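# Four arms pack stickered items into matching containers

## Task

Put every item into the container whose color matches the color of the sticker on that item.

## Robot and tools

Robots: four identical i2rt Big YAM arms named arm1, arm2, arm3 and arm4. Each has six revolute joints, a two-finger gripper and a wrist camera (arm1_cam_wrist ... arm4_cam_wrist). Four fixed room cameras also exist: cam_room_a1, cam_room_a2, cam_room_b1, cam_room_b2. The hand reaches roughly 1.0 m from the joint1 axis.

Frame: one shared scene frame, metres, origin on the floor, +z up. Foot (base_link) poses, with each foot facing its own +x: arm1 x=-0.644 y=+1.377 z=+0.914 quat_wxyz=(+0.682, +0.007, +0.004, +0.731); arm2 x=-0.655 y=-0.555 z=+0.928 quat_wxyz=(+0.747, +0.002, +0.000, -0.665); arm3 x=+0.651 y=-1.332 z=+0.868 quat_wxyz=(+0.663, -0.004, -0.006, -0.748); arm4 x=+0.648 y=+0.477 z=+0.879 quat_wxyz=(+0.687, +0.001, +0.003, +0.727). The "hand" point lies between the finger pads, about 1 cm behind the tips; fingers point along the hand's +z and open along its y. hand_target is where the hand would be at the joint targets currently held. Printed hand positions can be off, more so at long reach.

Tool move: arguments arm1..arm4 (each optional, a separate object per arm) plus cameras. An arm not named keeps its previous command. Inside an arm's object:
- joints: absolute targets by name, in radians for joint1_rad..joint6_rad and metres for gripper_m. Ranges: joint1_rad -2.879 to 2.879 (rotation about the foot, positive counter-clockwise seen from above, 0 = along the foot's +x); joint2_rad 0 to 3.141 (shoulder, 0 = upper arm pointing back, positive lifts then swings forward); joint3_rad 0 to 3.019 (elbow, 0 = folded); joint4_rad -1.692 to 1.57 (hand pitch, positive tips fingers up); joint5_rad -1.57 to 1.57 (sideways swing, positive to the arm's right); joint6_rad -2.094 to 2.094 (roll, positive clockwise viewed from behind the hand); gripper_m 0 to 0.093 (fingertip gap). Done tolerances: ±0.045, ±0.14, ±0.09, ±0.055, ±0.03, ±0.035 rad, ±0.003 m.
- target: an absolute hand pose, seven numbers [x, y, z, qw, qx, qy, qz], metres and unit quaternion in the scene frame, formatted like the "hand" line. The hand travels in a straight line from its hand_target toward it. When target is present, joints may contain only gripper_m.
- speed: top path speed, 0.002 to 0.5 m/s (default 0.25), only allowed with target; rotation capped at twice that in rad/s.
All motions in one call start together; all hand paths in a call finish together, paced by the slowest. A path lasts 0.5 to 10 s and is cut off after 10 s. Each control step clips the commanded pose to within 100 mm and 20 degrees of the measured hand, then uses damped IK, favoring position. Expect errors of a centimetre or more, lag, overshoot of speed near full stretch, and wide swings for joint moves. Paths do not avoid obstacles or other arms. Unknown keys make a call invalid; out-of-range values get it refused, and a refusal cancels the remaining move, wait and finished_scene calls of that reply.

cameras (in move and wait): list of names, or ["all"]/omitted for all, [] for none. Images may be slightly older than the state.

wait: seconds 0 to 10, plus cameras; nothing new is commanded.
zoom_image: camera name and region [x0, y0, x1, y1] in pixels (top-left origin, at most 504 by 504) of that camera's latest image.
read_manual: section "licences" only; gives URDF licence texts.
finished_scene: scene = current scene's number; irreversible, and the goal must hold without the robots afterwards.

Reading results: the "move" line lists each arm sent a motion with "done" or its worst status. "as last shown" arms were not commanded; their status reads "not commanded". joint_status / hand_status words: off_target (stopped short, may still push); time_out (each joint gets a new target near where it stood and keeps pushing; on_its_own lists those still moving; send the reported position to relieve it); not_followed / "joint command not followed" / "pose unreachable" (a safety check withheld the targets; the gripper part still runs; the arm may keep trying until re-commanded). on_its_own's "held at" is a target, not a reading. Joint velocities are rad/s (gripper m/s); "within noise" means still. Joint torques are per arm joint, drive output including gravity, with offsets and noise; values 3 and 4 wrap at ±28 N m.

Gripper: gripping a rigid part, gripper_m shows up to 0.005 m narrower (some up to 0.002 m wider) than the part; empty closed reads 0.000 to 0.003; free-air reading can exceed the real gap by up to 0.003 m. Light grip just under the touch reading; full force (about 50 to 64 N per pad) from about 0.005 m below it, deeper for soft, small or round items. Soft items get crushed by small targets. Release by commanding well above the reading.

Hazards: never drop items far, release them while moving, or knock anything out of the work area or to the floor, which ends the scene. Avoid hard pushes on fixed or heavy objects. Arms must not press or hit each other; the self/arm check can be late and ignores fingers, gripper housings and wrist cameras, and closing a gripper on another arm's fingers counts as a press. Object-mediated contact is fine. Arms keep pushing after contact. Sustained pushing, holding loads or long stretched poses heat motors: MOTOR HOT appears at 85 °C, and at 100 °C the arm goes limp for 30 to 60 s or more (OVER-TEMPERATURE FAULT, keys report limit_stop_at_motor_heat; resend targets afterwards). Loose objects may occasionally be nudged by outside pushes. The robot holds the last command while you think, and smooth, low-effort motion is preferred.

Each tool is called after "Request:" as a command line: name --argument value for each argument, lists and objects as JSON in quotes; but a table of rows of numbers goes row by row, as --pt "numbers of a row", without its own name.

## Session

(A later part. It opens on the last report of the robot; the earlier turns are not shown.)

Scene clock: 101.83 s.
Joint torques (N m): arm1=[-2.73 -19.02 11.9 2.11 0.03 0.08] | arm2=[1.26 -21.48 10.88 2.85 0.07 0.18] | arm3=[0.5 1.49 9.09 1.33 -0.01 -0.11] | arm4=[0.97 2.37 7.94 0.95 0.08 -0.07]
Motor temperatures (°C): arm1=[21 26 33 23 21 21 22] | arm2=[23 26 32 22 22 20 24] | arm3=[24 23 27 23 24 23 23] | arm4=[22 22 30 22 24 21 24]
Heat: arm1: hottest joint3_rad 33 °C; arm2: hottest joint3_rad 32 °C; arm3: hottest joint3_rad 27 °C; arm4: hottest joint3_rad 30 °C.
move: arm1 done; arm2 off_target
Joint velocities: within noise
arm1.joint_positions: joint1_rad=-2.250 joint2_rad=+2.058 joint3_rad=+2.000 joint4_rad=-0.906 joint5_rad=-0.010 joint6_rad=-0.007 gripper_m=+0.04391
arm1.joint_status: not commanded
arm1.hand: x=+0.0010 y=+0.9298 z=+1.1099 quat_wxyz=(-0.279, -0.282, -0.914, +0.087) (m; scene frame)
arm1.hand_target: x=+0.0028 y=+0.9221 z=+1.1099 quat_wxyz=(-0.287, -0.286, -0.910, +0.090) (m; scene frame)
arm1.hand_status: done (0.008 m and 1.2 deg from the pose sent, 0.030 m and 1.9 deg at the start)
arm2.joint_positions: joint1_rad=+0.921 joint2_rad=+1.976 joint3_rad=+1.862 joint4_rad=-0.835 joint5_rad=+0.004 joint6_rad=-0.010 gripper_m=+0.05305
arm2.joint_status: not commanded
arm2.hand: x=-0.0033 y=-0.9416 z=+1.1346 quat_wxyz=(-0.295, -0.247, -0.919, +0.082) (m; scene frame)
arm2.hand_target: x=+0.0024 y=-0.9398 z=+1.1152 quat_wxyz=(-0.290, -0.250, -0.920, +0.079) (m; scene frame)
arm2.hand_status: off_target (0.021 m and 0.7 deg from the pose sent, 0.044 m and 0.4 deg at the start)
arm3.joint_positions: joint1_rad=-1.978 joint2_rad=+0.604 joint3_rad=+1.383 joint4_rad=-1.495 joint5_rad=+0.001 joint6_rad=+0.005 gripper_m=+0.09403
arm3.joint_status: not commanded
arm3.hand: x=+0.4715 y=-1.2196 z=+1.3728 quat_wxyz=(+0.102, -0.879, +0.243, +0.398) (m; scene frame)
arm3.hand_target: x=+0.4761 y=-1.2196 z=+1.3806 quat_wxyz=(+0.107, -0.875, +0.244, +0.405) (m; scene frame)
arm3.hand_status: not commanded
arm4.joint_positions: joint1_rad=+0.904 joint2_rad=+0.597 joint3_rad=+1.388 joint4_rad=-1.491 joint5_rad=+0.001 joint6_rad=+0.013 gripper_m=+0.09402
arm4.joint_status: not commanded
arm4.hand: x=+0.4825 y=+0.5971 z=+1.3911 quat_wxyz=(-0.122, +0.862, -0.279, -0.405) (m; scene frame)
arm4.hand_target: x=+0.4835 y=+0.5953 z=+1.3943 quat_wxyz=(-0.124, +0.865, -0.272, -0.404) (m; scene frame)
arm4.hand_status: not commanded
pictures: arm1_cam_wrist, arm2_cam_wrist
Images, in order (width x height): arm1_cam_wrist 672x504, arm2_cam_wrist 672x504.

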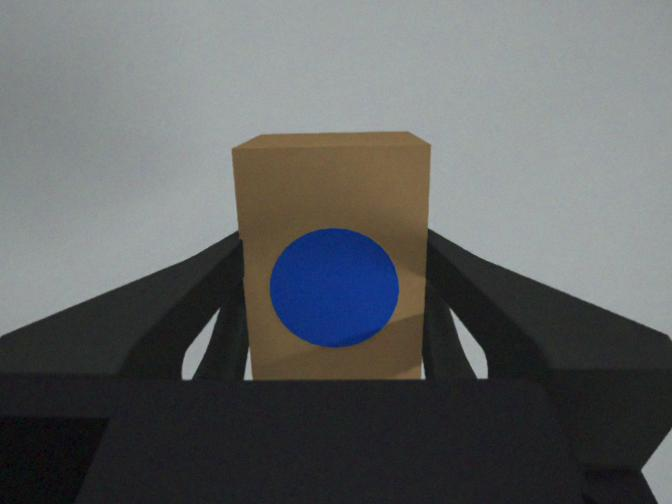

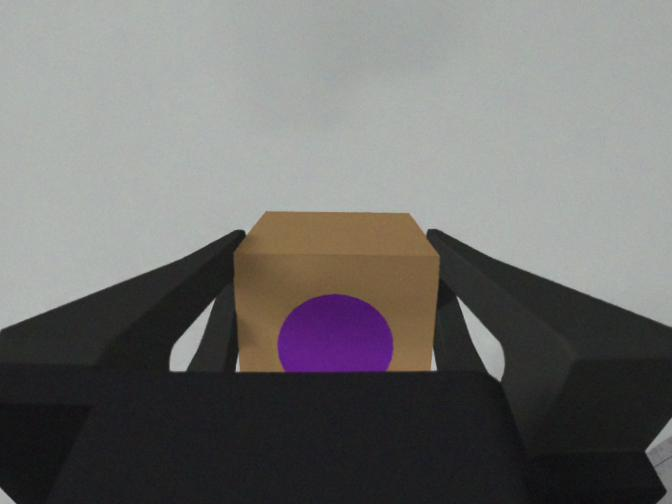

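Request:
move --arm1 '{"target":[0.003,0.922,1.085,0.2869,0.286,0.9098,-0.0902],"speed":0.08}' --arm2 '{"target":[0.003,-0.94,1.09,0.2902,0.2501,0.9203,-0.0788],"speed":0.08}' --arm3 '{"target":[0.342,-1.147,1.21,0.0914,-0.9055,0.2511,0.3296]}' --arm4 '{"target":[0.352,0.6825,1.21,0.1023,-0.8965,0.281,0.3263]}' --cameras '["arm1_cam_wrist","arm2_cam_wrist","arm3_cam_wrist","arm4_cam_wrist"]'

Scene clock: 110.70 s.
Joint torques (N m): arm1=[-2.37 -18.2 11.79 2.26 0.02 0.06] | arm2=[1.26 -21.07 10.59 2.89 0.05 0.18] | arm3=[2.32 -5.13 9.48 1.91 0.12 0.01] | arm4=[1.49 -4.6 9.84 1.65 0.22 -0.01]
Motor temperatures (°C): arm1=[21 26 34 23 21 21 22] | arm2=[23 27 32 22 22 20 24] | arm3=[24 23 27 23 24 23 23] | arm4=[22 21 30 22 24 21 24]
Heat: arm1: hottest joint3_rad 34 °C; arm2: hottest joint3_rad 32 °C; arm3: hottest joint3_rad 27 °C; arm4: hottest joint3_rad 30 °C.
move: arm1 done; arm2 off_target; arm3 done; arm4 done
Joint velocities: within noise
arm1.joint_positions: joint1_rad=-2.250 joint2_rad=+2.061 joint3_rad=+1.950 joint4_rad=-0.845 joint5_rad=-0.010 joint6_rad=-0.007 gripper_m=+0.04391
arm1.joint_status: not commanded
arm1.hand: x=+0.0013 y=+0.9294 z=+1.0906 quat_wxyz=(-0.282, -0.281, -0.913, +0.088) (m; scene frame)
arm1.hand_target: x=+0.0028 y=+0.9221 z=+1.0851 quat_wxyz=(-0.287, -0.286, -0.910, +0.090) (m; scene frame)
arm1.hand_status: done (0.009 m and 0.9 deg from the pose sent, 0.026 m and 1.2 deg at the start)
arm2.joint_positions: joint1_rad=+0.921 joint2_rad=+1.985 joint3_rad=+1.817 joint4_rad=-0.776 joint5_rad=+0.004 joint6_rad=-0.010 gripper_m=+0.05305
arm2.joint_status: not commanded
arm2.hand: x=-0.0025 y=-0.9420 z=+1.1134 quat_wxyz=(-0.297, -0.247, -0.919, +0.083) (m; scene frame)
arm2.hand_target: x=+0.0022 y=-0.9397 z=+1.0902 quat_wxyz=(-0.290, -0.250, -0.920, +0.079) (m; scene frame)
arm2.hand_status: off_target (0.024 m and 1.0 deg from the pose sent, 0.045 m and 0.7 deg at the start)
arm3.joint_positions: joint1_rad=-1.978 joint2_rad=+0.854 joint3_rad=+1.044 joint4_rad=-1.078 joint5_rad=+0.023 joint6_rad=+0.006 gripper_m=+0.09403
arm3.joint_status: not commanded
arm3.hand: x=+0.3456 y=-1.1440 z=+1.2052 quat_wxyz=(+0.091, -0.909, +0.254, +0.318) (m; scene frame)
arm3.hand_target: x=+0.3421 y=-1.1471 z=+1.2099 quat_wxyz=(+0.091, -0.906, +0.251, +0.329) (m; scene frame)
arm3.hand_status: done (0.007 m and 1.4 deg from the pose sent, 0.220 m and 8.5 deg at the start)
arm4.joint_positions: joint1_rad=+0.913 joint2_rad=+0.859 joint3_rad=+1.003 joint4_rad=-1.050 joint5_rad=+0.009 joint6_rad=+0.013 gripper_m=+0.09402
arm4.joint_status: not commanded
arm4.hand: x=+0.3562 y=+0.6821 z=+1.2012 quat_wxyz=(-0.097, +0.900, -0.288, -0.313) (m; scene frame)
arm4.hand_target: x=+0.3521 y=+0.6823 z=+1.2099 quat_wxyz=(-0.102, +0.897, -0.281, -0.326) (m; scene frame)
arm4.hand_status: done (0.010 m and 1.9 deg from the pose sent, 0.239 m and 10.1 deg at the start)
pictures: arm1_cam_wrist, arm2_cam_wrist, arm3_cam_wrist, arm4_cam_wrist
Images, in order (width x height): arm1_cam_wrist 672x504, arm2_cam_wrist 672x504, arm3_cam_wrist 672x504, arm4_cam_wrist 672x504.

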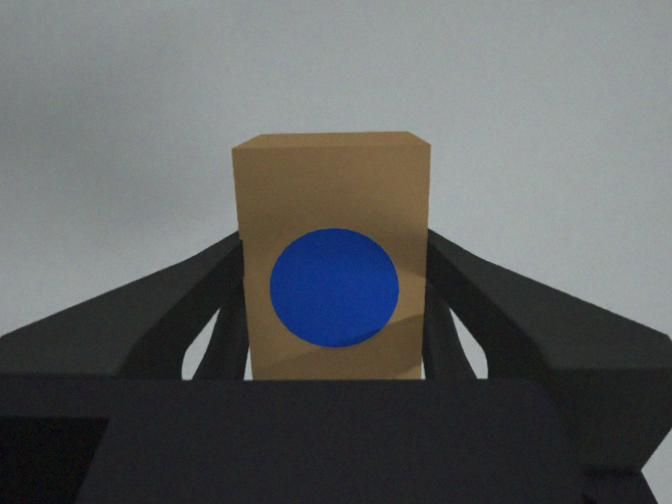

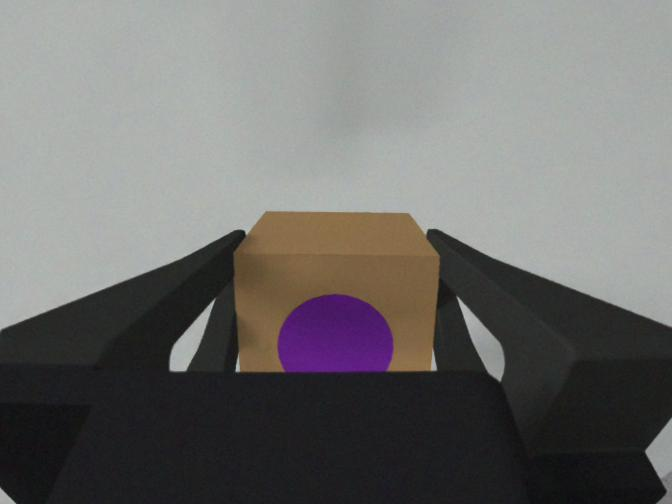

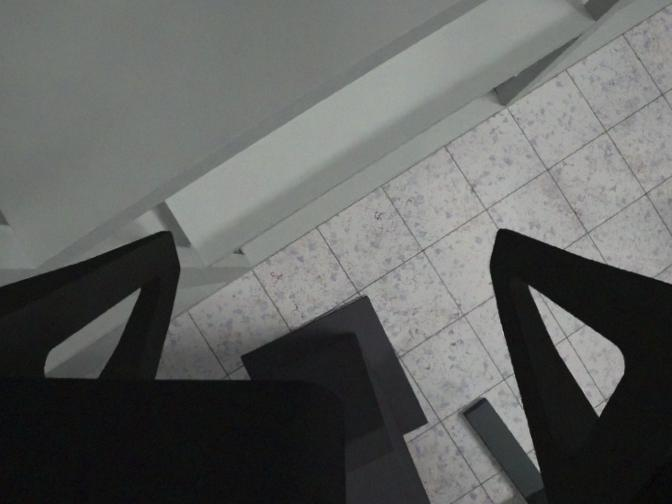

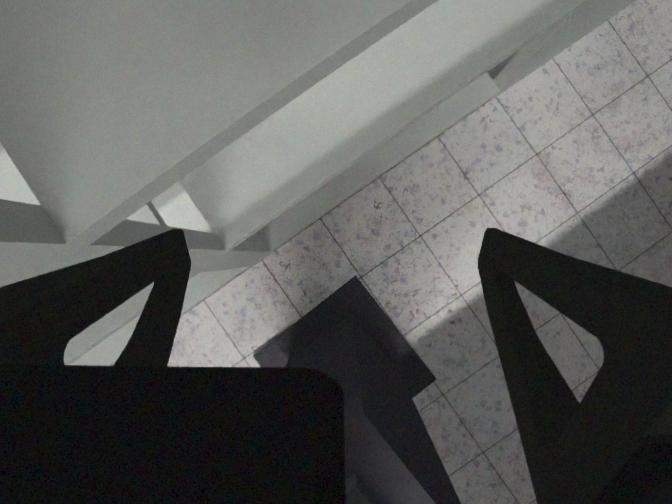

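Request:
move --arm1 '{"target":[0.003,0.922,1.06,0.2869,0.286,0.9098,-0.0902],"speed":0.08}' --arm2 '{"target":[0.003,-0.94,1.06,0.2902,0.2501,0.9203,-0.0788],"speed":0.08}' --cameras '["arm1_cam_wrist","arm2_cam_wrist","cam_room_a2"]'

Request:
zoom_image --camera "cam_room_a2" --region '[220, 120, 388, 246]'

Scene clock: 116.63 s.
Joint torques (N m): arm1=[-2.67 -19.08 11.81 2.24 0.03 0.07] | arm2=[1.2 -21.36 10.65 2.84 0.05 0.18] | arm3=[2.37 -5.25 9.48 1.92 0.11 0.02] | arm4=[1.32 -5.36 9.85 1.66 0.2 -0.01]
Motor temperatures (°C): arm1=[21 26 34 23 21 21 22] | arm2=[23 27 31 22 22 20 24] | arm3=[24 23 28 23 24 23 23] | arm4=[22 22 30 22 24 21 24]
Heat: arm1: hottest joint3_rad 34 °C; arm2: hottest joint3_rad 31 °C; arm3: hottest joint3_rad 28 °C; arm4: hottest joint3_rad 30 °C.
move: arm1 done; arm2 off_target
Joint velocities: within noise
arm1.joint_positions: joint1_rad=-2.250 joint2_rad=+2.078 joint3_rad=+1.902 joint4_rad=-0.787 joint5_rad=-0.010 joint6_rad=-0.007 gripper_m=+0.04391
arm1.joint_status: not commanded
arm1.hand: x=+0.0010 y=+0.9293 z=+1.0611 quat_wxyz=(-0.279, -0.282, -0.914, +0.087) (m; scene frame)
arm1.hand_target: x=+0.0029 y=+0.9221 z=+1.0600 quat_wxyz=(-0.287, -0.286, -0.910, +0.090) (m; scene frame)
arm1.hand_status: done (0.008 m and 1.2 deg from the pose sent, 0.031 m and 0.9 deg at the start)
arm2.joint_positions: joint1_rad=+0.921 joint2_rad=+2.010 joint3_rad=+1.767 joint4_rad=-0.707 joint5_rad=+0.004 joint6_rad=-0.010 gripper_m=+0.05305
arm2.joint_status: not commanded
arm2.hand: x=-0.0018 y=-0.9422 z=+1.0789 quat_wxyz=(-0.294, -0.247, -0.920, +0.082) (m; scene frame)
arm2.hand_target: x=+0.0024 y=-0.9398 z=+1.0601 quat_wxyz=(-0.290, -0.250, -0.920, +0.079) (m; scene frame)
arm2.hand_status: off_target (0.020 m and 0.7 deg from the pose sent, 0.054 m and 1.0 deg at the start)
arm3, arm4: as last shown
pictures: arm1_cam_wrist, arm2_cam_wrist, cam_room_a2
Images, in order (width x height): arm1_cam_wrist 672x504, arm2_cam_wrist 672x504, cam_room_a2 672x504.

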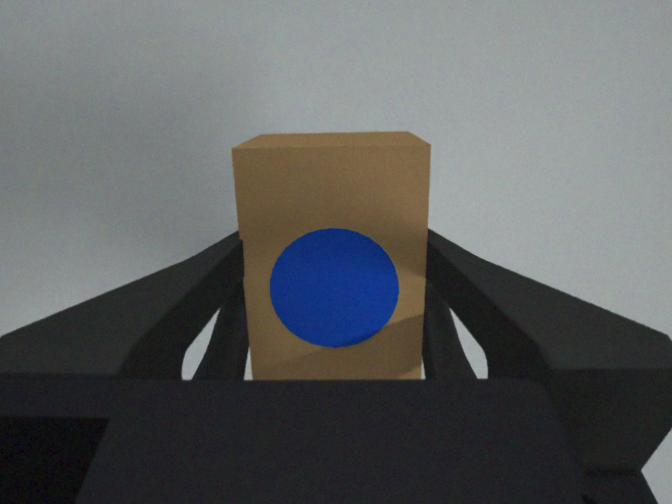

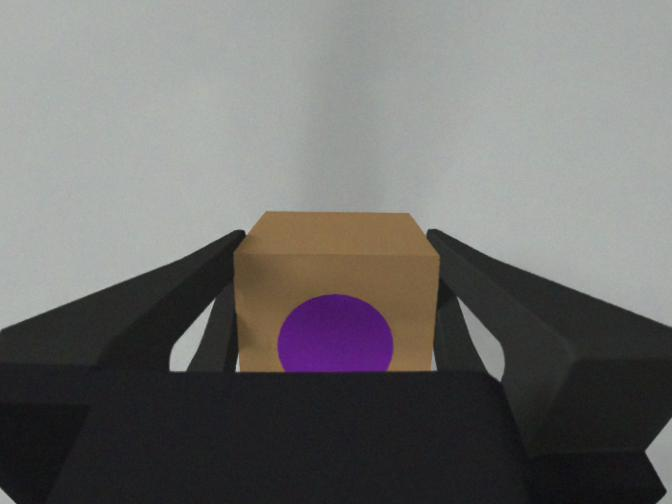

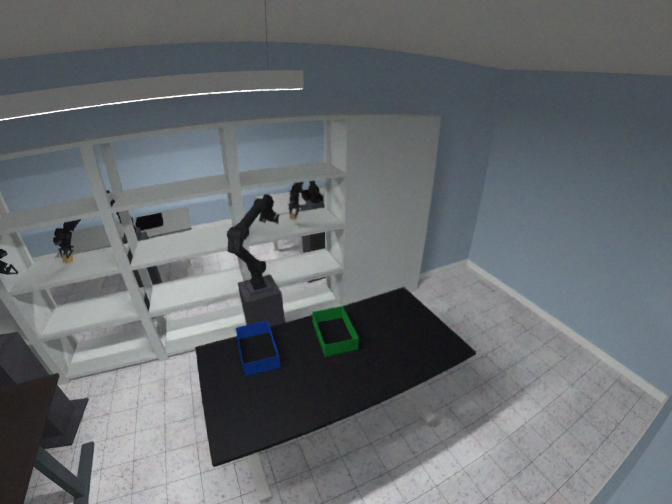

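Scaled by 3.000.

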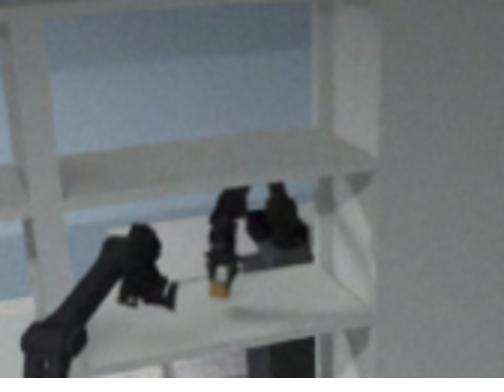

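Request:
move --arm1 '{"target":[0.003,0.922,1.04,0.2869,0.286,0.9098,-0.0902],"speed":0.08}' --arm2 '{"target":[0.003,-0.94,1.035,0.2902,0.2501,0.9203,-0.0788],"speed":0.08}' --cameras '["arm1_cam_wrist","arm2_cam_wrist"]'

Scene clock: 122.20 s.
Joint torques (N m): arm1=[-2.43 -19.49 11.66 2.22 0.01 0.11] | arm2=[1.2 -21.42 10.44 2.85 0.06 0.19] | arm3=[2.32 -5.13 9.46 1.89 0.13 0.03] | arm4=[1.2 -5.25 9.73 1.61 0.23 -0.01]
Motor temperatures (°C): arm1=[21 27 33 23 21 21 22] | arm2=[23 27 31 22 22 20 24] | arm3=[24 23 28 23 24 23 23] | arm4=[22 22 30 22 24 21 24]
Heat: arm1: hottest joint3_rad 33 °C; arm2: hottest joint3_rad 31 °C; arm3: hottest joint3_rad 28 °C; arm4: hottest joint3_rad 30 °C.
move: arm1 done; arm2 off_target
Joint velocities: within noise
arm1.joint_positions: joint1_rad=-2.250 joint2_rad=+2.088 joint3_rad=+1.871 joint4_rad=-0.742 joint5_rad=-0.010 joint6_rad=-0.007 gripper_m=+0.04391
arm1.joint_status: not commanded
arm1.hand: x=+0.0013 y=+0.9290 z=+1.0434 quat_wxyz=(-0.281, -0.281, -0.913, +0.088) (m; scene frame)
arm1.hand_target: x=+0.0029 y=+0.9221 z=+1.0402 quat_wxyz=(-0.287, -0.286, -0.910, +0.090) (m; scene frame)
arm1.hand_status: done (0.008 m and 1.0 deg from the pose sent, 0.022 m and 1.2 deg at the start)
arm2.joint_positions: joint1_rad=+0.921 joint2_rad=+2.028 joint3_rad=+1.733 joint4_rad=-0.652 joint5_rad=+0.004 joint6_rad=-0.010 gripper_m=+0.05305
arm2.joint_status: not commanded
arm2.hand: x=-0.0009 y=-0.9427 z=+1.0557 quat_wxyz=(-0.295, -0.247, -0.919, +0.082) (m; scene frame)
arm2.hand_target: x=+0.0023 y=-0.9398 z=+1.0353 quat_wxyz=(-0.290, -0.250, -0.920, +0.079) (m; scene frame)
arm2.hand_status: off_target (0.021 m and 0.8 deg from the pose sent, 0.044 m and 0.7 deg at the start)
arm3, arm4: as last shown
pictures: arm1_cam_wrist, arm2_cam_wrist
Images, in order (width x height): arm1_cam_wrist 672x504, arm2_cam_wrist 672x504.

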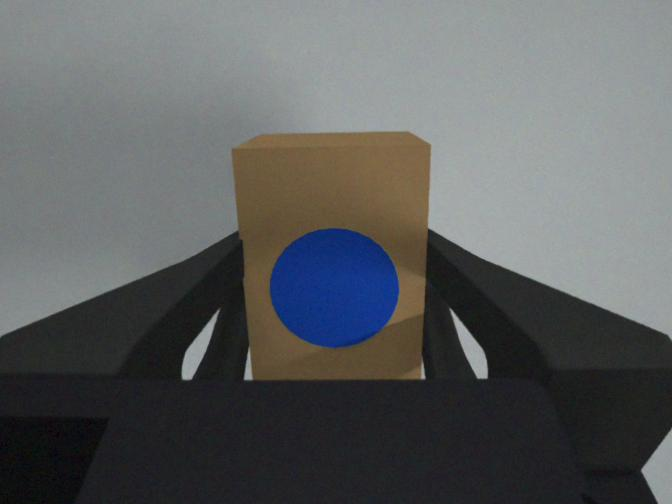

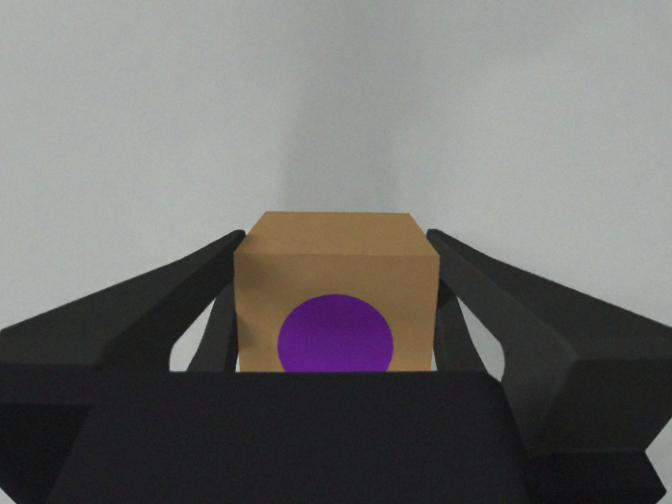

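Request:
move --arm1 '{"target":[0.003,0.922,1.015,0.2869,0.286,0.9098,-0.0902],"speed":0.08}' --arm2 '{"target":[0.003,-0.94,1.01,0.2902,0.2501,0.9203,-0.0788],"speed":0.08}' --cameras '["arm1_cam_wrist","arm2_cam_wrist"]'

Scene clock: 125.87 s.
Joint torques (N m): arm1=[-2.67 -17.85 10.7 2.18 0.03 0.07] | arm2=[1.26 -19.84 9.11 2.81 0.06 0.17] | arm3=[2.26 -5.19 9.5 1.92 0.12 0.03] | arm4=[1.32 -4.72 9.74 1.69 0.21 0]
Motor temperatures (°C): arm1=[21 27 33 23 21 21 22] | arm2=[23 27 31 22 22 20 24] | arm3=[24 23 28 23 24 23 23] | arm4=[22 22 30 22 24 21 24]
Heat: arm1: hottest joint3_rad 33 °C; arm2: hottest joint3_rad 31 °C; arm3: hottest joint3_rad 28 °C; arm4: hottest joint3_rad 30 °C.
move: arm1 off_target; arm2 off_target
Joint velocities: within noise
arm1.joint_positions: joint1_rad=-2.250 joint2_rad=+2.095 joint3_rad=+1.844 joint4_rad=-0.685 joint5_rad=-0.010 joint6_rad=-0.007 gripper_m=+0.04390
arm1.joint_status: not commanded
arm1.hand: x=+0.0040 y=+0.9270 z=+1.0322 quat_wxyz=(-0.291, -0.280, -0.910, +0.091) (m; scene frame)
arm1.hand_target: x=+0.0026 y=+0.9223 z=+1.0152 quat_wxyz=(-0.287, -0.286, -0.910, +0.090) (m; scene frame)
arm1.hand_status: off_target (0.018 m and 0.8 deg from the pose sent, 0.029 m and 1.0 deg at the start)
arm2.joint_positions: joint1_rad=+0.921 joint2_rad=+2.028 joint3_rad=+1.714 joint4_rad=-0.596 joint5_rad=+0.004 joint6_rad=-0.010 gripper_m=+0.05305
arm2.joint_status: not commanded
arm2.hand: x=+0.0035 y=-0.9452 z=+1.0541 quat_wxyz=(-0.312, -0.245, -0.914, +0.087) (m; scene frame)
arm2.hand_target: x=+0.0011 y=-0.9392 z=+1.0111 quat_wxyz=(-0.290, -0.250, -0.920, +0.079) (m; scene frame)
arm2.hand_status: off_target (0.044 m and 2.9 deg from the pose sent, 0.046 m and 0.8 deg at the start)
arm3, arm4: as last shown
arm4.hand_target: x=+0.3521 y=+0.6824 z=+1.2099 quat_wxyz=(-0.102, +0.897, -0.281, -0.326) (m; scene frame)
pictures: arm1_cam_wrist, arm2_cam_wrist
Images, in order (width x height): arm1_cam_wrist 672x504, arm2_cam_wrist 672x504.

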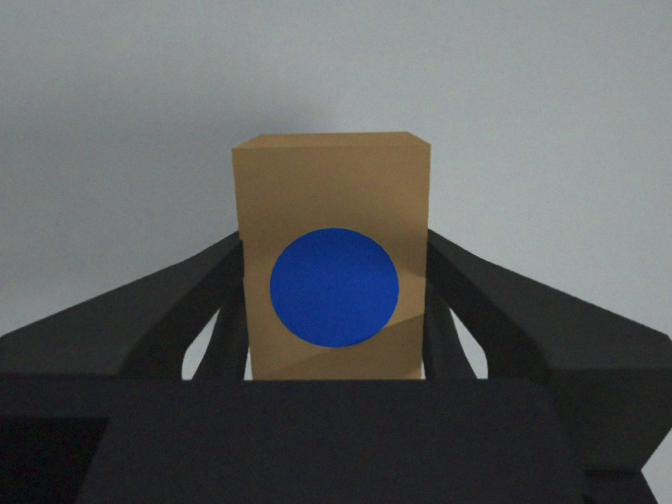

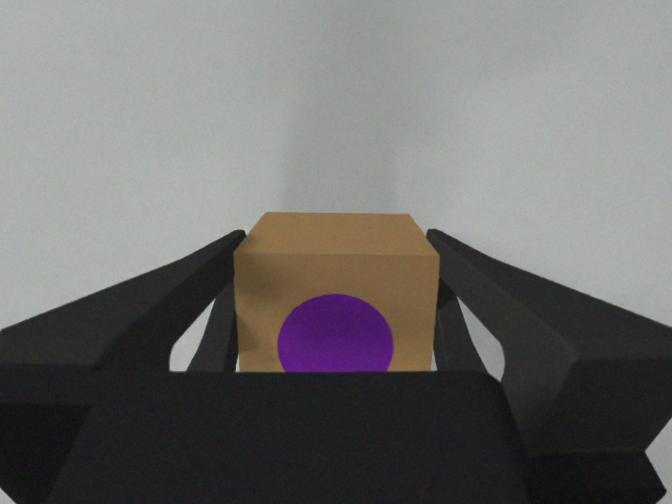

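Request:
move --arm1 '{"target":[0.003,0.922,0.995,0.2869,0.286,0.9098,-0.0902],"speed":0.06}' --arm2 '{"joints":{"gripper_m":0.093}}' --cameras '["arm1_cam_wrist","arm2_cam_wrist"]'

Scene clock: 134.53 s.
Joint torques (N m): arm1=[-2.02 -16.79 9.47 1.94 0.07 0.06] | arm2=[1.2 -21.19 9.98 2.67 0.05 0.17] | arm3=[2.26 -5.19 9.5 1.92 0.11 0.02] | arm4=[1.96 -5.19 9.68 1.65 0.23 0.01]
Motor temperatures (°C): arm1=[21 26 34 23 21 21 22] | arm2=[23 27 31 22 22 20 24] | arm3=[24 23 29 23 24 23 23] | arm4=[22 22 30 22 24 21 24]
Heat: arm1: hottest joint3_rad 34 °C; arm2: hottest joint3_rad 31 °C; arm3: hottest joint3_rad 29 °C; arm4: hottest joint3_rad 30 °C.
move: arm1 off_target; arm2 done
Joint velocities: within noise
arm1.joint_positions: joint1_rad=-2.250 joint2_rad=+2.095 joint3_rad=+1.829 joint4_rad=-0.639 joint5_rad=-0.010 joint6_rad=-0.007 gripper_m=+0.04390
arm1.joint_status: not commanded
arm1.hand: x=+0.0079 y=+0.9243 z=+1.0313 quat_wxyz=(-0.305, -0.279, -0.905, +0.096) (m; scene frame)
arm1.hand_target: x=+0.0019 y=+0.9229 z=+0.9957 quat_wxyz=(-0.287, -0.286, -0.910, +0.090) (m; scene frame)
arm1.hand_status: off_target (0.037 m and 2.4 deg from the pose sent, 0.037 m and 0.8 deg at the start)
arm2.joint_positions: joint1_rad=+0.921 joint2_rad=+2.043 joint3_rad=+1.702 joint4_rad=-0.593 joint5_rad=+0.004 joint6_rad=-0.010 gripper_m=+0.09293
arm2.joint_status: all done
arm2.hand: x=+0.0006 y=-0.9434 z=+1.0374 quat_wxyz=(-0.301, -0.246, -0.917, +0.084) (m; scene frame)
arm2.hand_target: x=+0.0011 y=-0.9391 z=+1.0111 quat_wxyz=(-0.290, -0.250, -0.920, +0.079) (m; scene frame)
arm2.hand_status: not commanded
arm3, arm4: as last shown
pictures: arm1_cam_wrist, arm2_cam_wrist
Images, in order (width x height): arm1_cam_wrist 672x504, arm2_cam_wrist 672x504.

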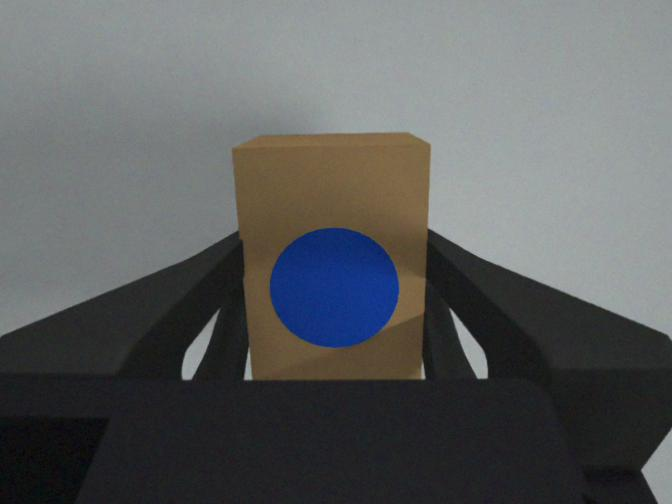

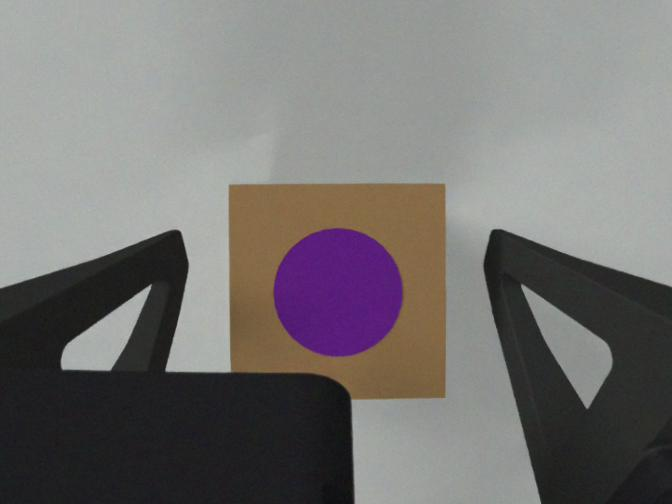

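Request:
move --arm1 '{"joints":{"gripper_m":0.093}}' --arm2 '{"target":[-0.345,-0.737,1.2,0.2902,0.2501,0.9203,-0.0788],"speed":0.4}' --cameras '["arm1_cam_wrist","arm2_cam_wrist"]'

Request:
move --arm1 '{"target":[-0.349,1.171,1.2,0.2869,0.286,0.9098,-0.0902],"speed":0.4}' --arm3 '{"target":[0.02,-0.955,1.15,0.0914,-0.9055,0.2511,0.3296],"speed":0.35}' --cameras '["arm1_cam_wrist","arm3_cam_wrist"]'

Scene clock: 147.93 s.
Joint torques (N m): arm1=[-2.61 -19.08 11.28 1.76 0.06 0.02] | arm2=[1.55 -4.54 10.47 1.44 0.14 0.18] | arm3=[2.32 -5.25 9.48 1.95 0.12 0.02] | arm4=[1.38 -4.72 9.73 1.69 0.2 -0.04]
Motor temperatures (°C): arm1=[21 26 33 23 21 21 22] | arm2=[23 27 31 22 22 20 24] | arm3=[24 23 29 23 24 23 23] | arm4=[22 22 31 22 24 21 24]
Heat: arm1: hottest joint3_rad 33 °C; arm2: hottest joint3_rad 31 °C; arm3: hottest joint3_rad 29 °C; arm4: hottest joint3_rad 31 °C.
move: arm1 done; arm2 off_target
Joint velocities: arm1=[within noise] | arm2=[within noise] | arm3=[-0.005 -0.015 -0.022 0.012 0.051 -0.154 0] | arm4=[within noise]
arm1.joint_positions: joint1_rad=-2.252 joint2_rad=+2.118 joint3_rad=+1.808 joint4_rad=-0.636 joint5_rad=-0.010 joint6_rad=-0.003 gripper_m=+0.09297
arm1.joint_status: all done
arm1.hand: x=+0.0017 y=+0.9266 z=+1.0036 quat_wxyz=(-0.287, -0.284, -0.911, +0.089) (m; scene frame)
arm1.hand_target: x=+0.0019 y=+0.9228 z=+0.9958 quat_wxyz=(-0.287, -0.286, -0.910, +0.090) (m; scene frame)
arm1.hand_status: not commanded
arm2.joint_positions: joint1_rad=+0.922 joint2_rad=+0.874 joint3_rad=+0.922 joint4_rad=-0.968 joint5_rad=+0.004 joint6_rad=-0.007 gripper_m=+0.09293
arm2.joint_status: not commanded
arm2.hand: x=-0.3436 y=-0.7413 z=+1.2139 quat_wxyz=(-0.308, -0.247, -0.915, +0.085) (m; scene frame)
arm2.hand_target: x=-0.3452 y=-0.7370 z=+1.2003 quat_wxyz=(-0.290, -0.250, -0.920, +0.079) (m; scene frame)
arm2.hand_status: off_target (0.015 m and 2.3 deg from the pose sent, 0.434 m and 1.5 deg at the start)
arm3, arm4: as last shown
pictures: arm1_cam_wrist, arm2_cam_wrist
Images, in order (width x height): arm1_cam_wrist 672x504, arm2_cam_wrist 672x504.

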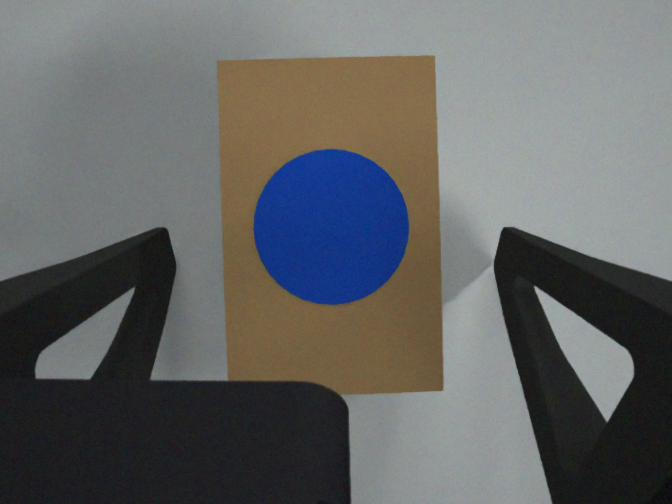

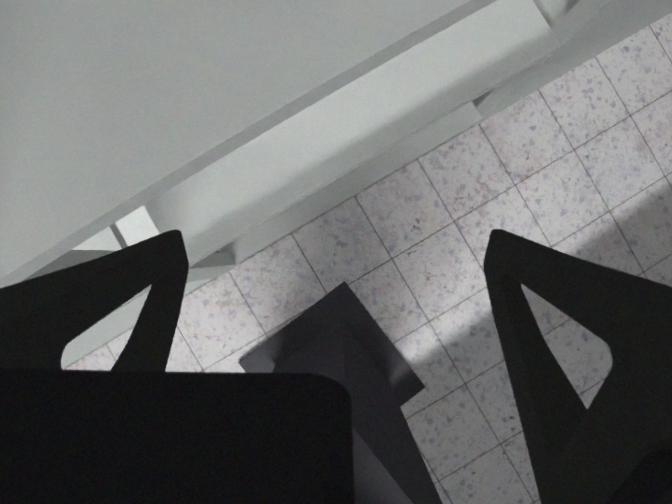

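Scene clock: 150.00 s.
Joint torques (N m): arm1=[-3.37 -1.73 11.58 1.09 -0.08 -0.02] | arm2=[1.44 -4.42 10.43 1.4 0.15 0.18] | arm3=[1.49 -22.07 14.28 0.9 -0.07 -0.1] | arm4=[1.85 -4.48 9.73 1.66 0.25 0]
Motor temperatures (°C): arm1=[21 26 33 23 21 21 22] | arm2=[23 27 31 22 22 20 24] | arm3=[24 23 29 23 24 23 23] | arm4=[22 22 31 22 24 21 24]
Heat: arm1: hottest joint3_rad 33 °C; arm2: hottest joint3_rad 31 °C; arm3: hottest joint3_rad 29 °C; arm4: hottest joint3_rad 31 °C.
move: arm1 done; arm3 off_target
Joint velocities: within noise
arm1.joint_positions: joint1_rad=-2.252 joint2_rad=+0.863 joint3_rad=+0.944 joint4_rad=-1.009 joint5_rad=-0.011 joint6_rad=+0.003 gripper_m=+0.09297
arm1.joint_status: not commanded
arm1.hand: x=-0.3464 y=+1.1728 z=+1.2038 quat_wxyz=(-0.295, -0.285, -0.907, +0.091) (m; scene frame)
arm1.hand_target: x=-0.3490 y=+1.1710 z=+1.2002 quat_wxyz=(-0.287, -0.286, -0.910, +0.090) (m; scene frame)
arm1.hand_status: done (0.005 m and 1.0 deg from the pose sent, 0.470 m and 0.3 deg at the start)
arm2, arm4: as last shown
arm3.joint_positions: joint1_rad=-1.978 joint2_rad=+1.843 joint3_rad=+1.780 joint4_rad=-0.855 joint5_rad=+0.019 joint6_rad=+0.006 gripper_m=+0.09403
arm3.joint_status: not commanded
arm3.hand: x=+0.0298 y=-0.9619 z=+1.1178 quat_wxyz=(+0.085, -0.914, +0.255, +0.305) (m; scene frame)
arm3.hand_target: x=+0.0214 y=-0.9560 z=+1.1498 quat_wxyz=(+0.091, -0.905, +0.251, +0.330) (m; scene frame)
arm3.hand_status: off_target (0.034 m and 3.1 deg from the pose sent, 0.380 m and 1.4 deg at the start)
pictures: arm1_cam_wrist, arm3_cam_wrist
Images, in order (width x height): arm1_cam_wrist 672x504, arm3_cam_wrist 672x504.

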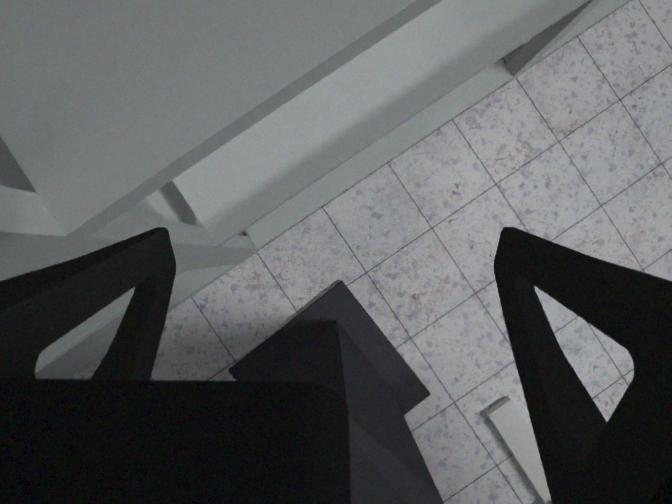

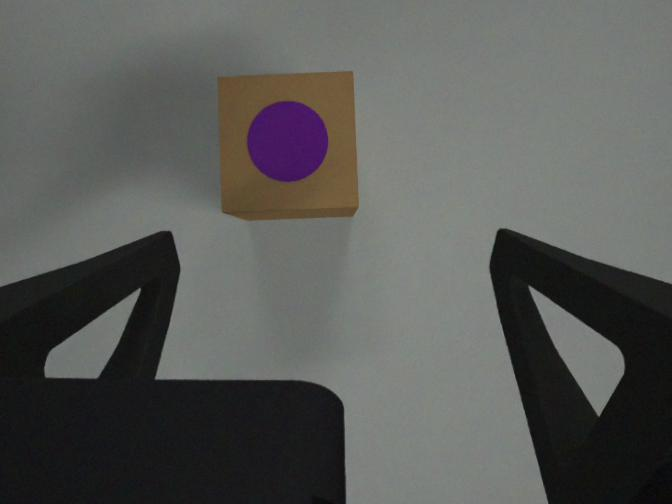

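Request:
move --arm3 '{"target":[0.0,-0.921,1.035,0.0914,-0.9055,0.2511,0.3296],"speed":0.15}' --arm4 '{"target":[0.03,0.905,1.15,0.1023,-0.8965,0.281,0.3263],"speed":0.35}' --cameras '["arm3_cam_wrist","arm4_cam_wrist"]'

Scene clock: 163.27 s.
Joint torques (N m): arm1=[-2.55 -1.2 11.49 0.73 -0.06 -0.05] | arm2=[1.55 -4.48 10.47 1.42 0.15 0.18] | arm3=[0.32 -22.59 8.95 1.98 -0.03 -0.13] | arm4=[0.85 -21.66 13.11 0.58 0.09 -0.05]
Motor temperatures (°C): arm1=[21 26 32 23 21 21 22] | arm2=[23 26 31 22 22 20 23] | arm3=[24 24 31 23 24 23 23] | arm4=[22 22 32 22 24 21 24]
Heat: arm1: hottest joint3_rad 32 °C; arm2: hottest joint3_rad 31 °C; arm3: hottest joint3_rad 31 °C; arm4: hottest joint3_rad 32 °C.
move: arm3 off_target; arm4 off_target
Joint velocities: within noise
arm1, arm2: as last shown
arm3.joint_positions: joint1_rad=-1.994 joint2_rad=+1.969 joint3_rad=+1.753 joint4_rad=-0.648 joint5_rad=-0.003 joint6_rad=-0.014 gripper_m=+0.09403
arm3.joint_status: not commanded
arm3.hand: x=-0.0044 y=-0.9332 z=+1.0438 quat_wxyz=(+0.088, -0.907, +0.247, +0.331) (m; scene frame)
arm3.hand_target: x=+0.0002 y=-0.9212 z=+1.0351 quat_wxyz=(+0.091, -0.906, +0.251, +0.330) (m; scene frame)
arm3.hand_status: off_target (0.016 m and 0.6 deg from the pose sent, 0.097 m and 3.0 deg at the start)
arm4.joint_positions: joint1_rad=+0.913 joint2_rad=+1.896 joint3_rad=+1.830 joint4_rad=-0.844 joint5_rad=+0.009 joint6_rad=+0.013 gripper_m=+0.09402
arm4.joint_status: not commanded
arm4.hand: x=+0.0395 y=+0.8988 z=+1.1271 quat_wxyz=(-0.096, +0.901, -0.288, -0.311) (m; scene frame)
arm4.hand_target: x=+0.0309 y=+0.9042 z=+1.1500 quat_wxyz=(-0.102, +0.896, -0.281, -0.327) (m; scene frame)
arm4.hand_status: off_target (0.026 m and 2.2 deg from the pose sent, 0.398 m and 1.9 deg at the start)
pictures: arm3_cam_wrist, arm4_cam_wrist
Images, in order (width x height): arm3_cam_wrist 672x504, arm4_cam_wrist 672x504.

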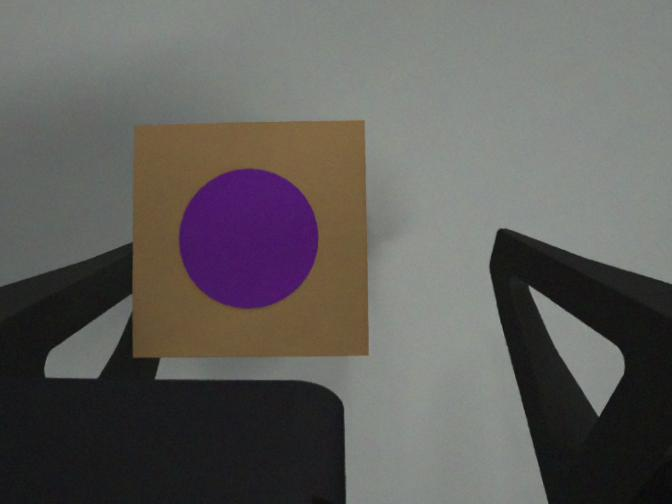

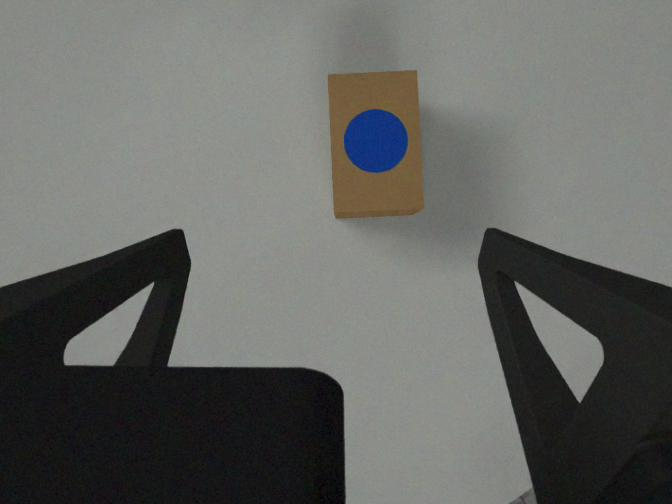

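Request:
move --arm3 '{"target":[-0.016,-0.912,1.03,0.0914,-0.9055,0.2511,0.3296],"speed":0.1}' --arm4 '{"target":[-0.01,0.957,1.10,0.1023,-0.8965,0.281,0.3263],"speed":0.2}' --cameras '["arm3_cam_wrist","arm4_cam_wrist"]'

Scene clock: 184.00 s.
Joint torques (N m): arm1=[-2.43 -1.49 11.69 0.99 -0.04 -0.02] | arm2=[1.44 -4.54 10.45 1.4 0.13 0.17] | arm3=[0.44 -22.07 13.34 1.24 0.01 -0.12] | arm4=[0.62 -24.7 13.04 0.96 0 -0.11]
Motor temperatures (°C): arm1=[21 25 32 23 21 21 22] | arm2=[23 26 31 22 22 20 23] | arm3=[24 24 29 23 24 23 23] | arm4=[22 24 38 22 24 21 24]
Heat: arm1: hottest joint3_rad 32 °C; arm2: hottest joint3_rad 31 °C; arm3: hottest joint3_rad 29 °C; arm4: hottest joint3_rad 38 °C.
move: arm3 off_target; arm4 off_target
Joint velocities: within noise
arm1, arm2: as last shown
arm3.joint_positions: joint1_rad=-1.994 joint2_rad=+2.008 joint3_rad=+1.768 joint4_rad=-0.649 joint5_rad=-0.003 joint6_rad=-0.014 gripper_m=+0.09403
arm3.joint_status: not commanded
arm3.hand: x=-0.0090 y=-0.9303 z=+1.0226 quat_wxyz=(+0.085, -0.910, +0.248, +0.320) (m; scene frame)
arm3.hand_target: x=-0.0150 y=-0.9125 z=+1.0302 quat_wxyz=(+0.092, -0.905, +0.251, +0.330) (m; scene frame)
arm3.hand_status: off_target (0.021 m and 1.5 deg from the pose sent, 0.028 m and 0.6 deg at the start)
arm4.joint_positions: joint1_rad=+0.886 joint2_rad=+2.095 joint3_rad=+2.013 joint4_rad=-0.840 joint5_rad=-0.006 joint6_rad=-0.007 gripper_m=+0.09402
arm4.joint_status: not commanded
arm4.hand: x=+0.0009 y=+0.9483 z=+1.0757 quat_wxyz=(-0.094, +0.902, -0.290, -0.305) (m; scene frame)
arm4.hand_target: x=-0.0087 y=+0.9561 z=+1.1001 quat_wxyz=(-0.103, +0.897, -0.281, -0.327) (m; scene frame)
arm4.hand_status: off_target (0.028 m and 2.9 deg from the pose sent, 0.081 m and 2.2 deg at the start)
pictures: arm3_cam_wrist, arm4_cam_wrist
Images, in order (width x height): arm3_cam_wrist 672x504, arm4_cam_wrist 672x504.

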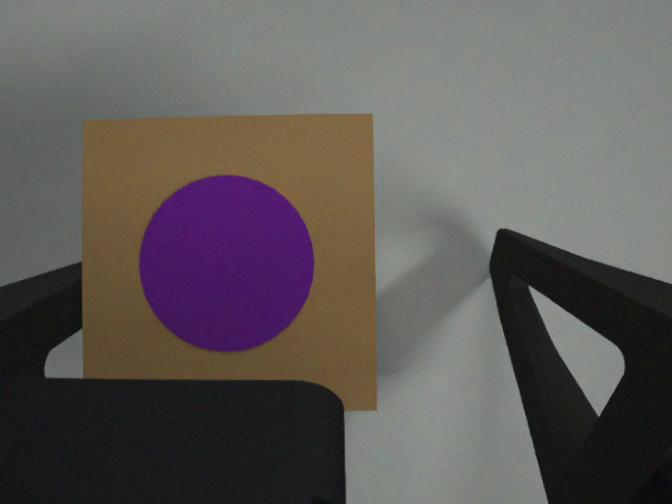

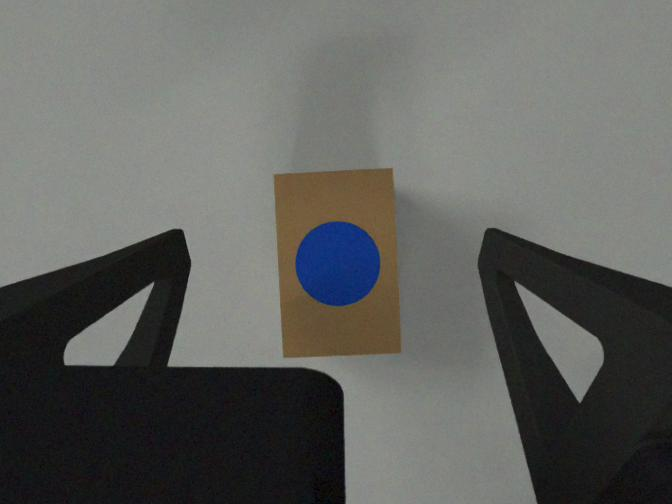

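Request:
move --arm3 '{"joints":{"gripper_m":0.04}}' --arm4 '{"target":[-0.016,0.96,1.038,0.1023,-0.8965,0.281,0.3263],"speed":0.15}' --cameras '["arm3_cam_wrist","arm4_cam_wrist"]'

Scene clock: 189.33 s.
Joint torques (N m): arm1=[-2.14 -1.73 11.78 0.96 -0.03 -0.05] | arm2=[1.49 -4.37 10.47 1.42 0.14 0.18] | arm3=[0.62 -22.07 13.33 1.24 0.07 -0.12] | arm4=[1.03 -23.24 9.51 1.76 -0.04 -0.08]
Motor temperatures (°C): arm1=[21 25 32 23 21 21 22] | arm2=[23 26 32 22 22 20 23] | arm3=[24 25 30 23 24 23 23] | arm4=[22 24 37 22 24 21 24]
Heat: arm1: hottest joint3_rad 32 °C; arm2: hottest joint3_rad 32 °C; arm3: hottest joint3_rad 30 °C; arm4: hottest joint3_rad 37 °C.
move: arm3 off_target; arm4 off_target
Joint velocities: within noise
arm1, arm2: as last shown
arm3.joint_positions: joint1_rad=-1.995 joint2_rad=+2.008 joint3_rad=+1.768 joint4_rad=-0.649 joint5_rad=-0.004 joint6_rad=-0.014 gripper_m=+0.05313
arm3.joint_status: gripper_m off_target (ended at +0.05316, target +0.04000)
arm3.hand: x=-0.0090 y=-0.9303 z=+1.0226 quat_wxyz=(+0.084, -0.910, +0.248, +0.320) (m; scene frame)
arm3.hand_target: x=-0.0149 y=-0.9124 z=+1.0302 quat_wxyz=(+0.092, -0.905, +0.251, +0.330) (m; scene frame)
arm3.hand_status: not commanded
arm4.joint_positions: joint1_rad=+0.886 joint2_rad=+2.122 joint3_rad=+1.973 joint4_rad=-0.726 joint5_rad=-0.006 joint6_rad=-0.007 gripper_m=+0.09402
arm4.joint_status: not commanded
arm4.hand: x=-0.0108 y=+0.9566 z=+1.0511 quat_wxyz=(-0.102, +0.895, -0.287, -0.327) (m; scene frame)
arm4.hand_target: x=-0.0156 y=+0.9597 z=+1.0380 quat_wxyz=(-0.102, +0.897, -0.281, -0.326) (m; scene frame)
arm4.hand_status: off_target (0.015 m and 0.8 deg from the pose sent, 0.043 m and 2.9 deg at the start)
pictures: arm3_cam_wrist, arm4_cam_wrist
Images, in order (width x height): arm3_cam_wrist 672x504, arm4_cam_wrist 672x504.

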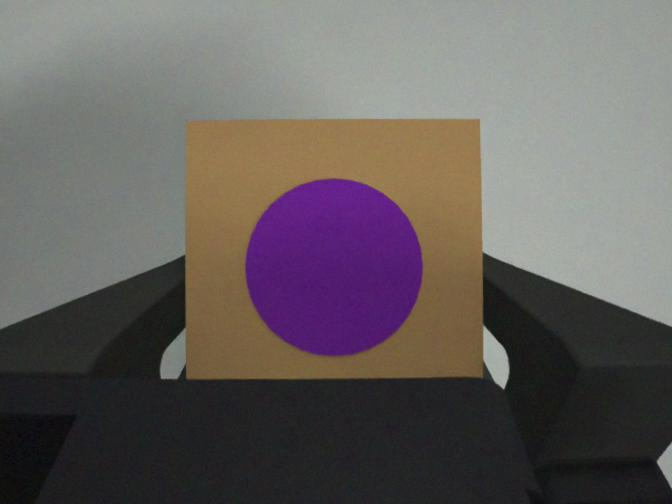

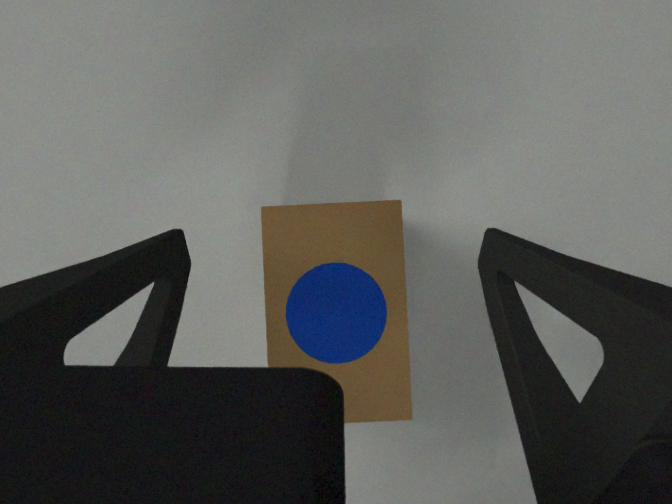

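Request:
move --arm3 '{"target":[0.01,-0.945,1.12,0.0914,-0.9055,0.2511,0.3296],"speed":0.2}' --arm4 '{"target":[-0.012,0.957,0.995,0.1023,-0.8965,0.281,0.3263],"speed":0.1}' --cameras '["arm3_cam_wrist","arm4_cam_wrist"]'

Scene clock: 198.23 s.
Joint torques (N m): arm1=[-2.61 -1.08 11.69 1.1 -0.07 -0.03] | arm2=[1.55 -4.42 10.5 1.43 0.15 0.18] | arm3=[2.02 -22.3 13.72 1.02 0.11 0.02] | arm4=[1.08 -23.12 9.22 1.58 -0.06 -0.09]
Motor temperatures (°C): arm1=[21 25 32 23 21 21 22] | arm2=[23 26 32 22 22 20 23] | arm3=[24 25 32 23 24 23 24] | arm4=[22 25 36 22 24 21 24]
Heat: arm1: hottest joint3_rad 32 °C; arm2: hottest joint3_rad 32 °C; arm3: hottest joint3_rad 32 °C; arm4: hottest joint3_rad 36 °C.
move: arm3 off_target; arm4 off_target
Joint velocities: within noise
arm1, arm2: as last shown
arm3.joint_positions: joint1_rad=-1.995 joint2_rad=+1.881 joint3_rad=+1.773 joint4_rad=-0.800 joint5_rad=+0.009 joint6_rad=-0.011 gripper_m=+0.05312
arm3.joint_status: not commanded
arm3.hand: x=+0.0235 y=-0.9462 z=+1.0949 quat_wxyz=(+0.087, -0.913, +0.253, +0.309) (m; scene frame)
arm3.hand_target: x=+0.0112 y=-0.9456 z=+1.1203 quat_wxyz=(+0.091, -0.905, +0.251, +0.330) (m; scene frame)
arm3.hand_status: off_target (0.029 m and 2.5 deg from the pose sent, 0.100 m and 1.6 deg at the start)
arm4.joint_positions: joint1_rad=+0.886 joint2_rad=+2.129 joint3_rad=+1.883 joint4_rad=-0.619 joint5_rad=-0.006 joint6_rad=-0.007 gripper_m=+0.09402
arm4.joint_status: not commanded
arm4.hand: x=-0.0082 y=+0.9544 z=+1.0143 quat_wxyz=(-0.103, +0.893, -0.287, -0.331) (m; scene frame)
arm4.hand_target: x=-0.0114 y=+0.9566 z=+0.9951 quat_wxyz=(-0.102, +0.897, -0.281, -0.326) (m; scene frame)
arm4.hand_status: off_target (0.020 m and 0.9 deg from the pose sent, 0.056 m and 0.8 deg at the start)
pictures: arm3_cam_wrist, arm4_cam_wrist
Images, in order (width x height): arm3_cam_wrist 672x504, arm4_cam_wrist 672x504.

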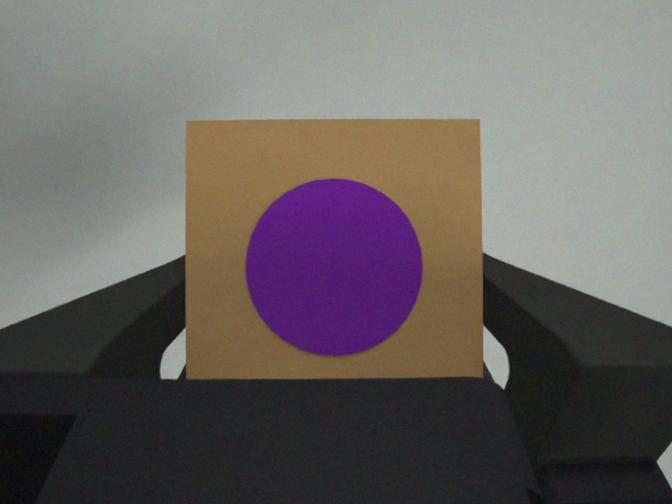

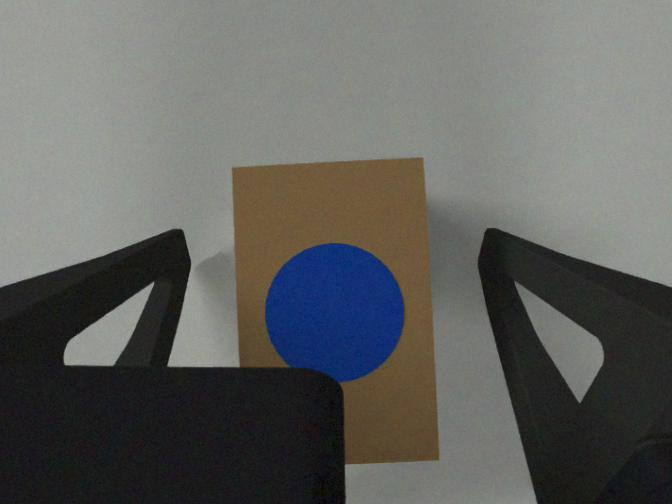

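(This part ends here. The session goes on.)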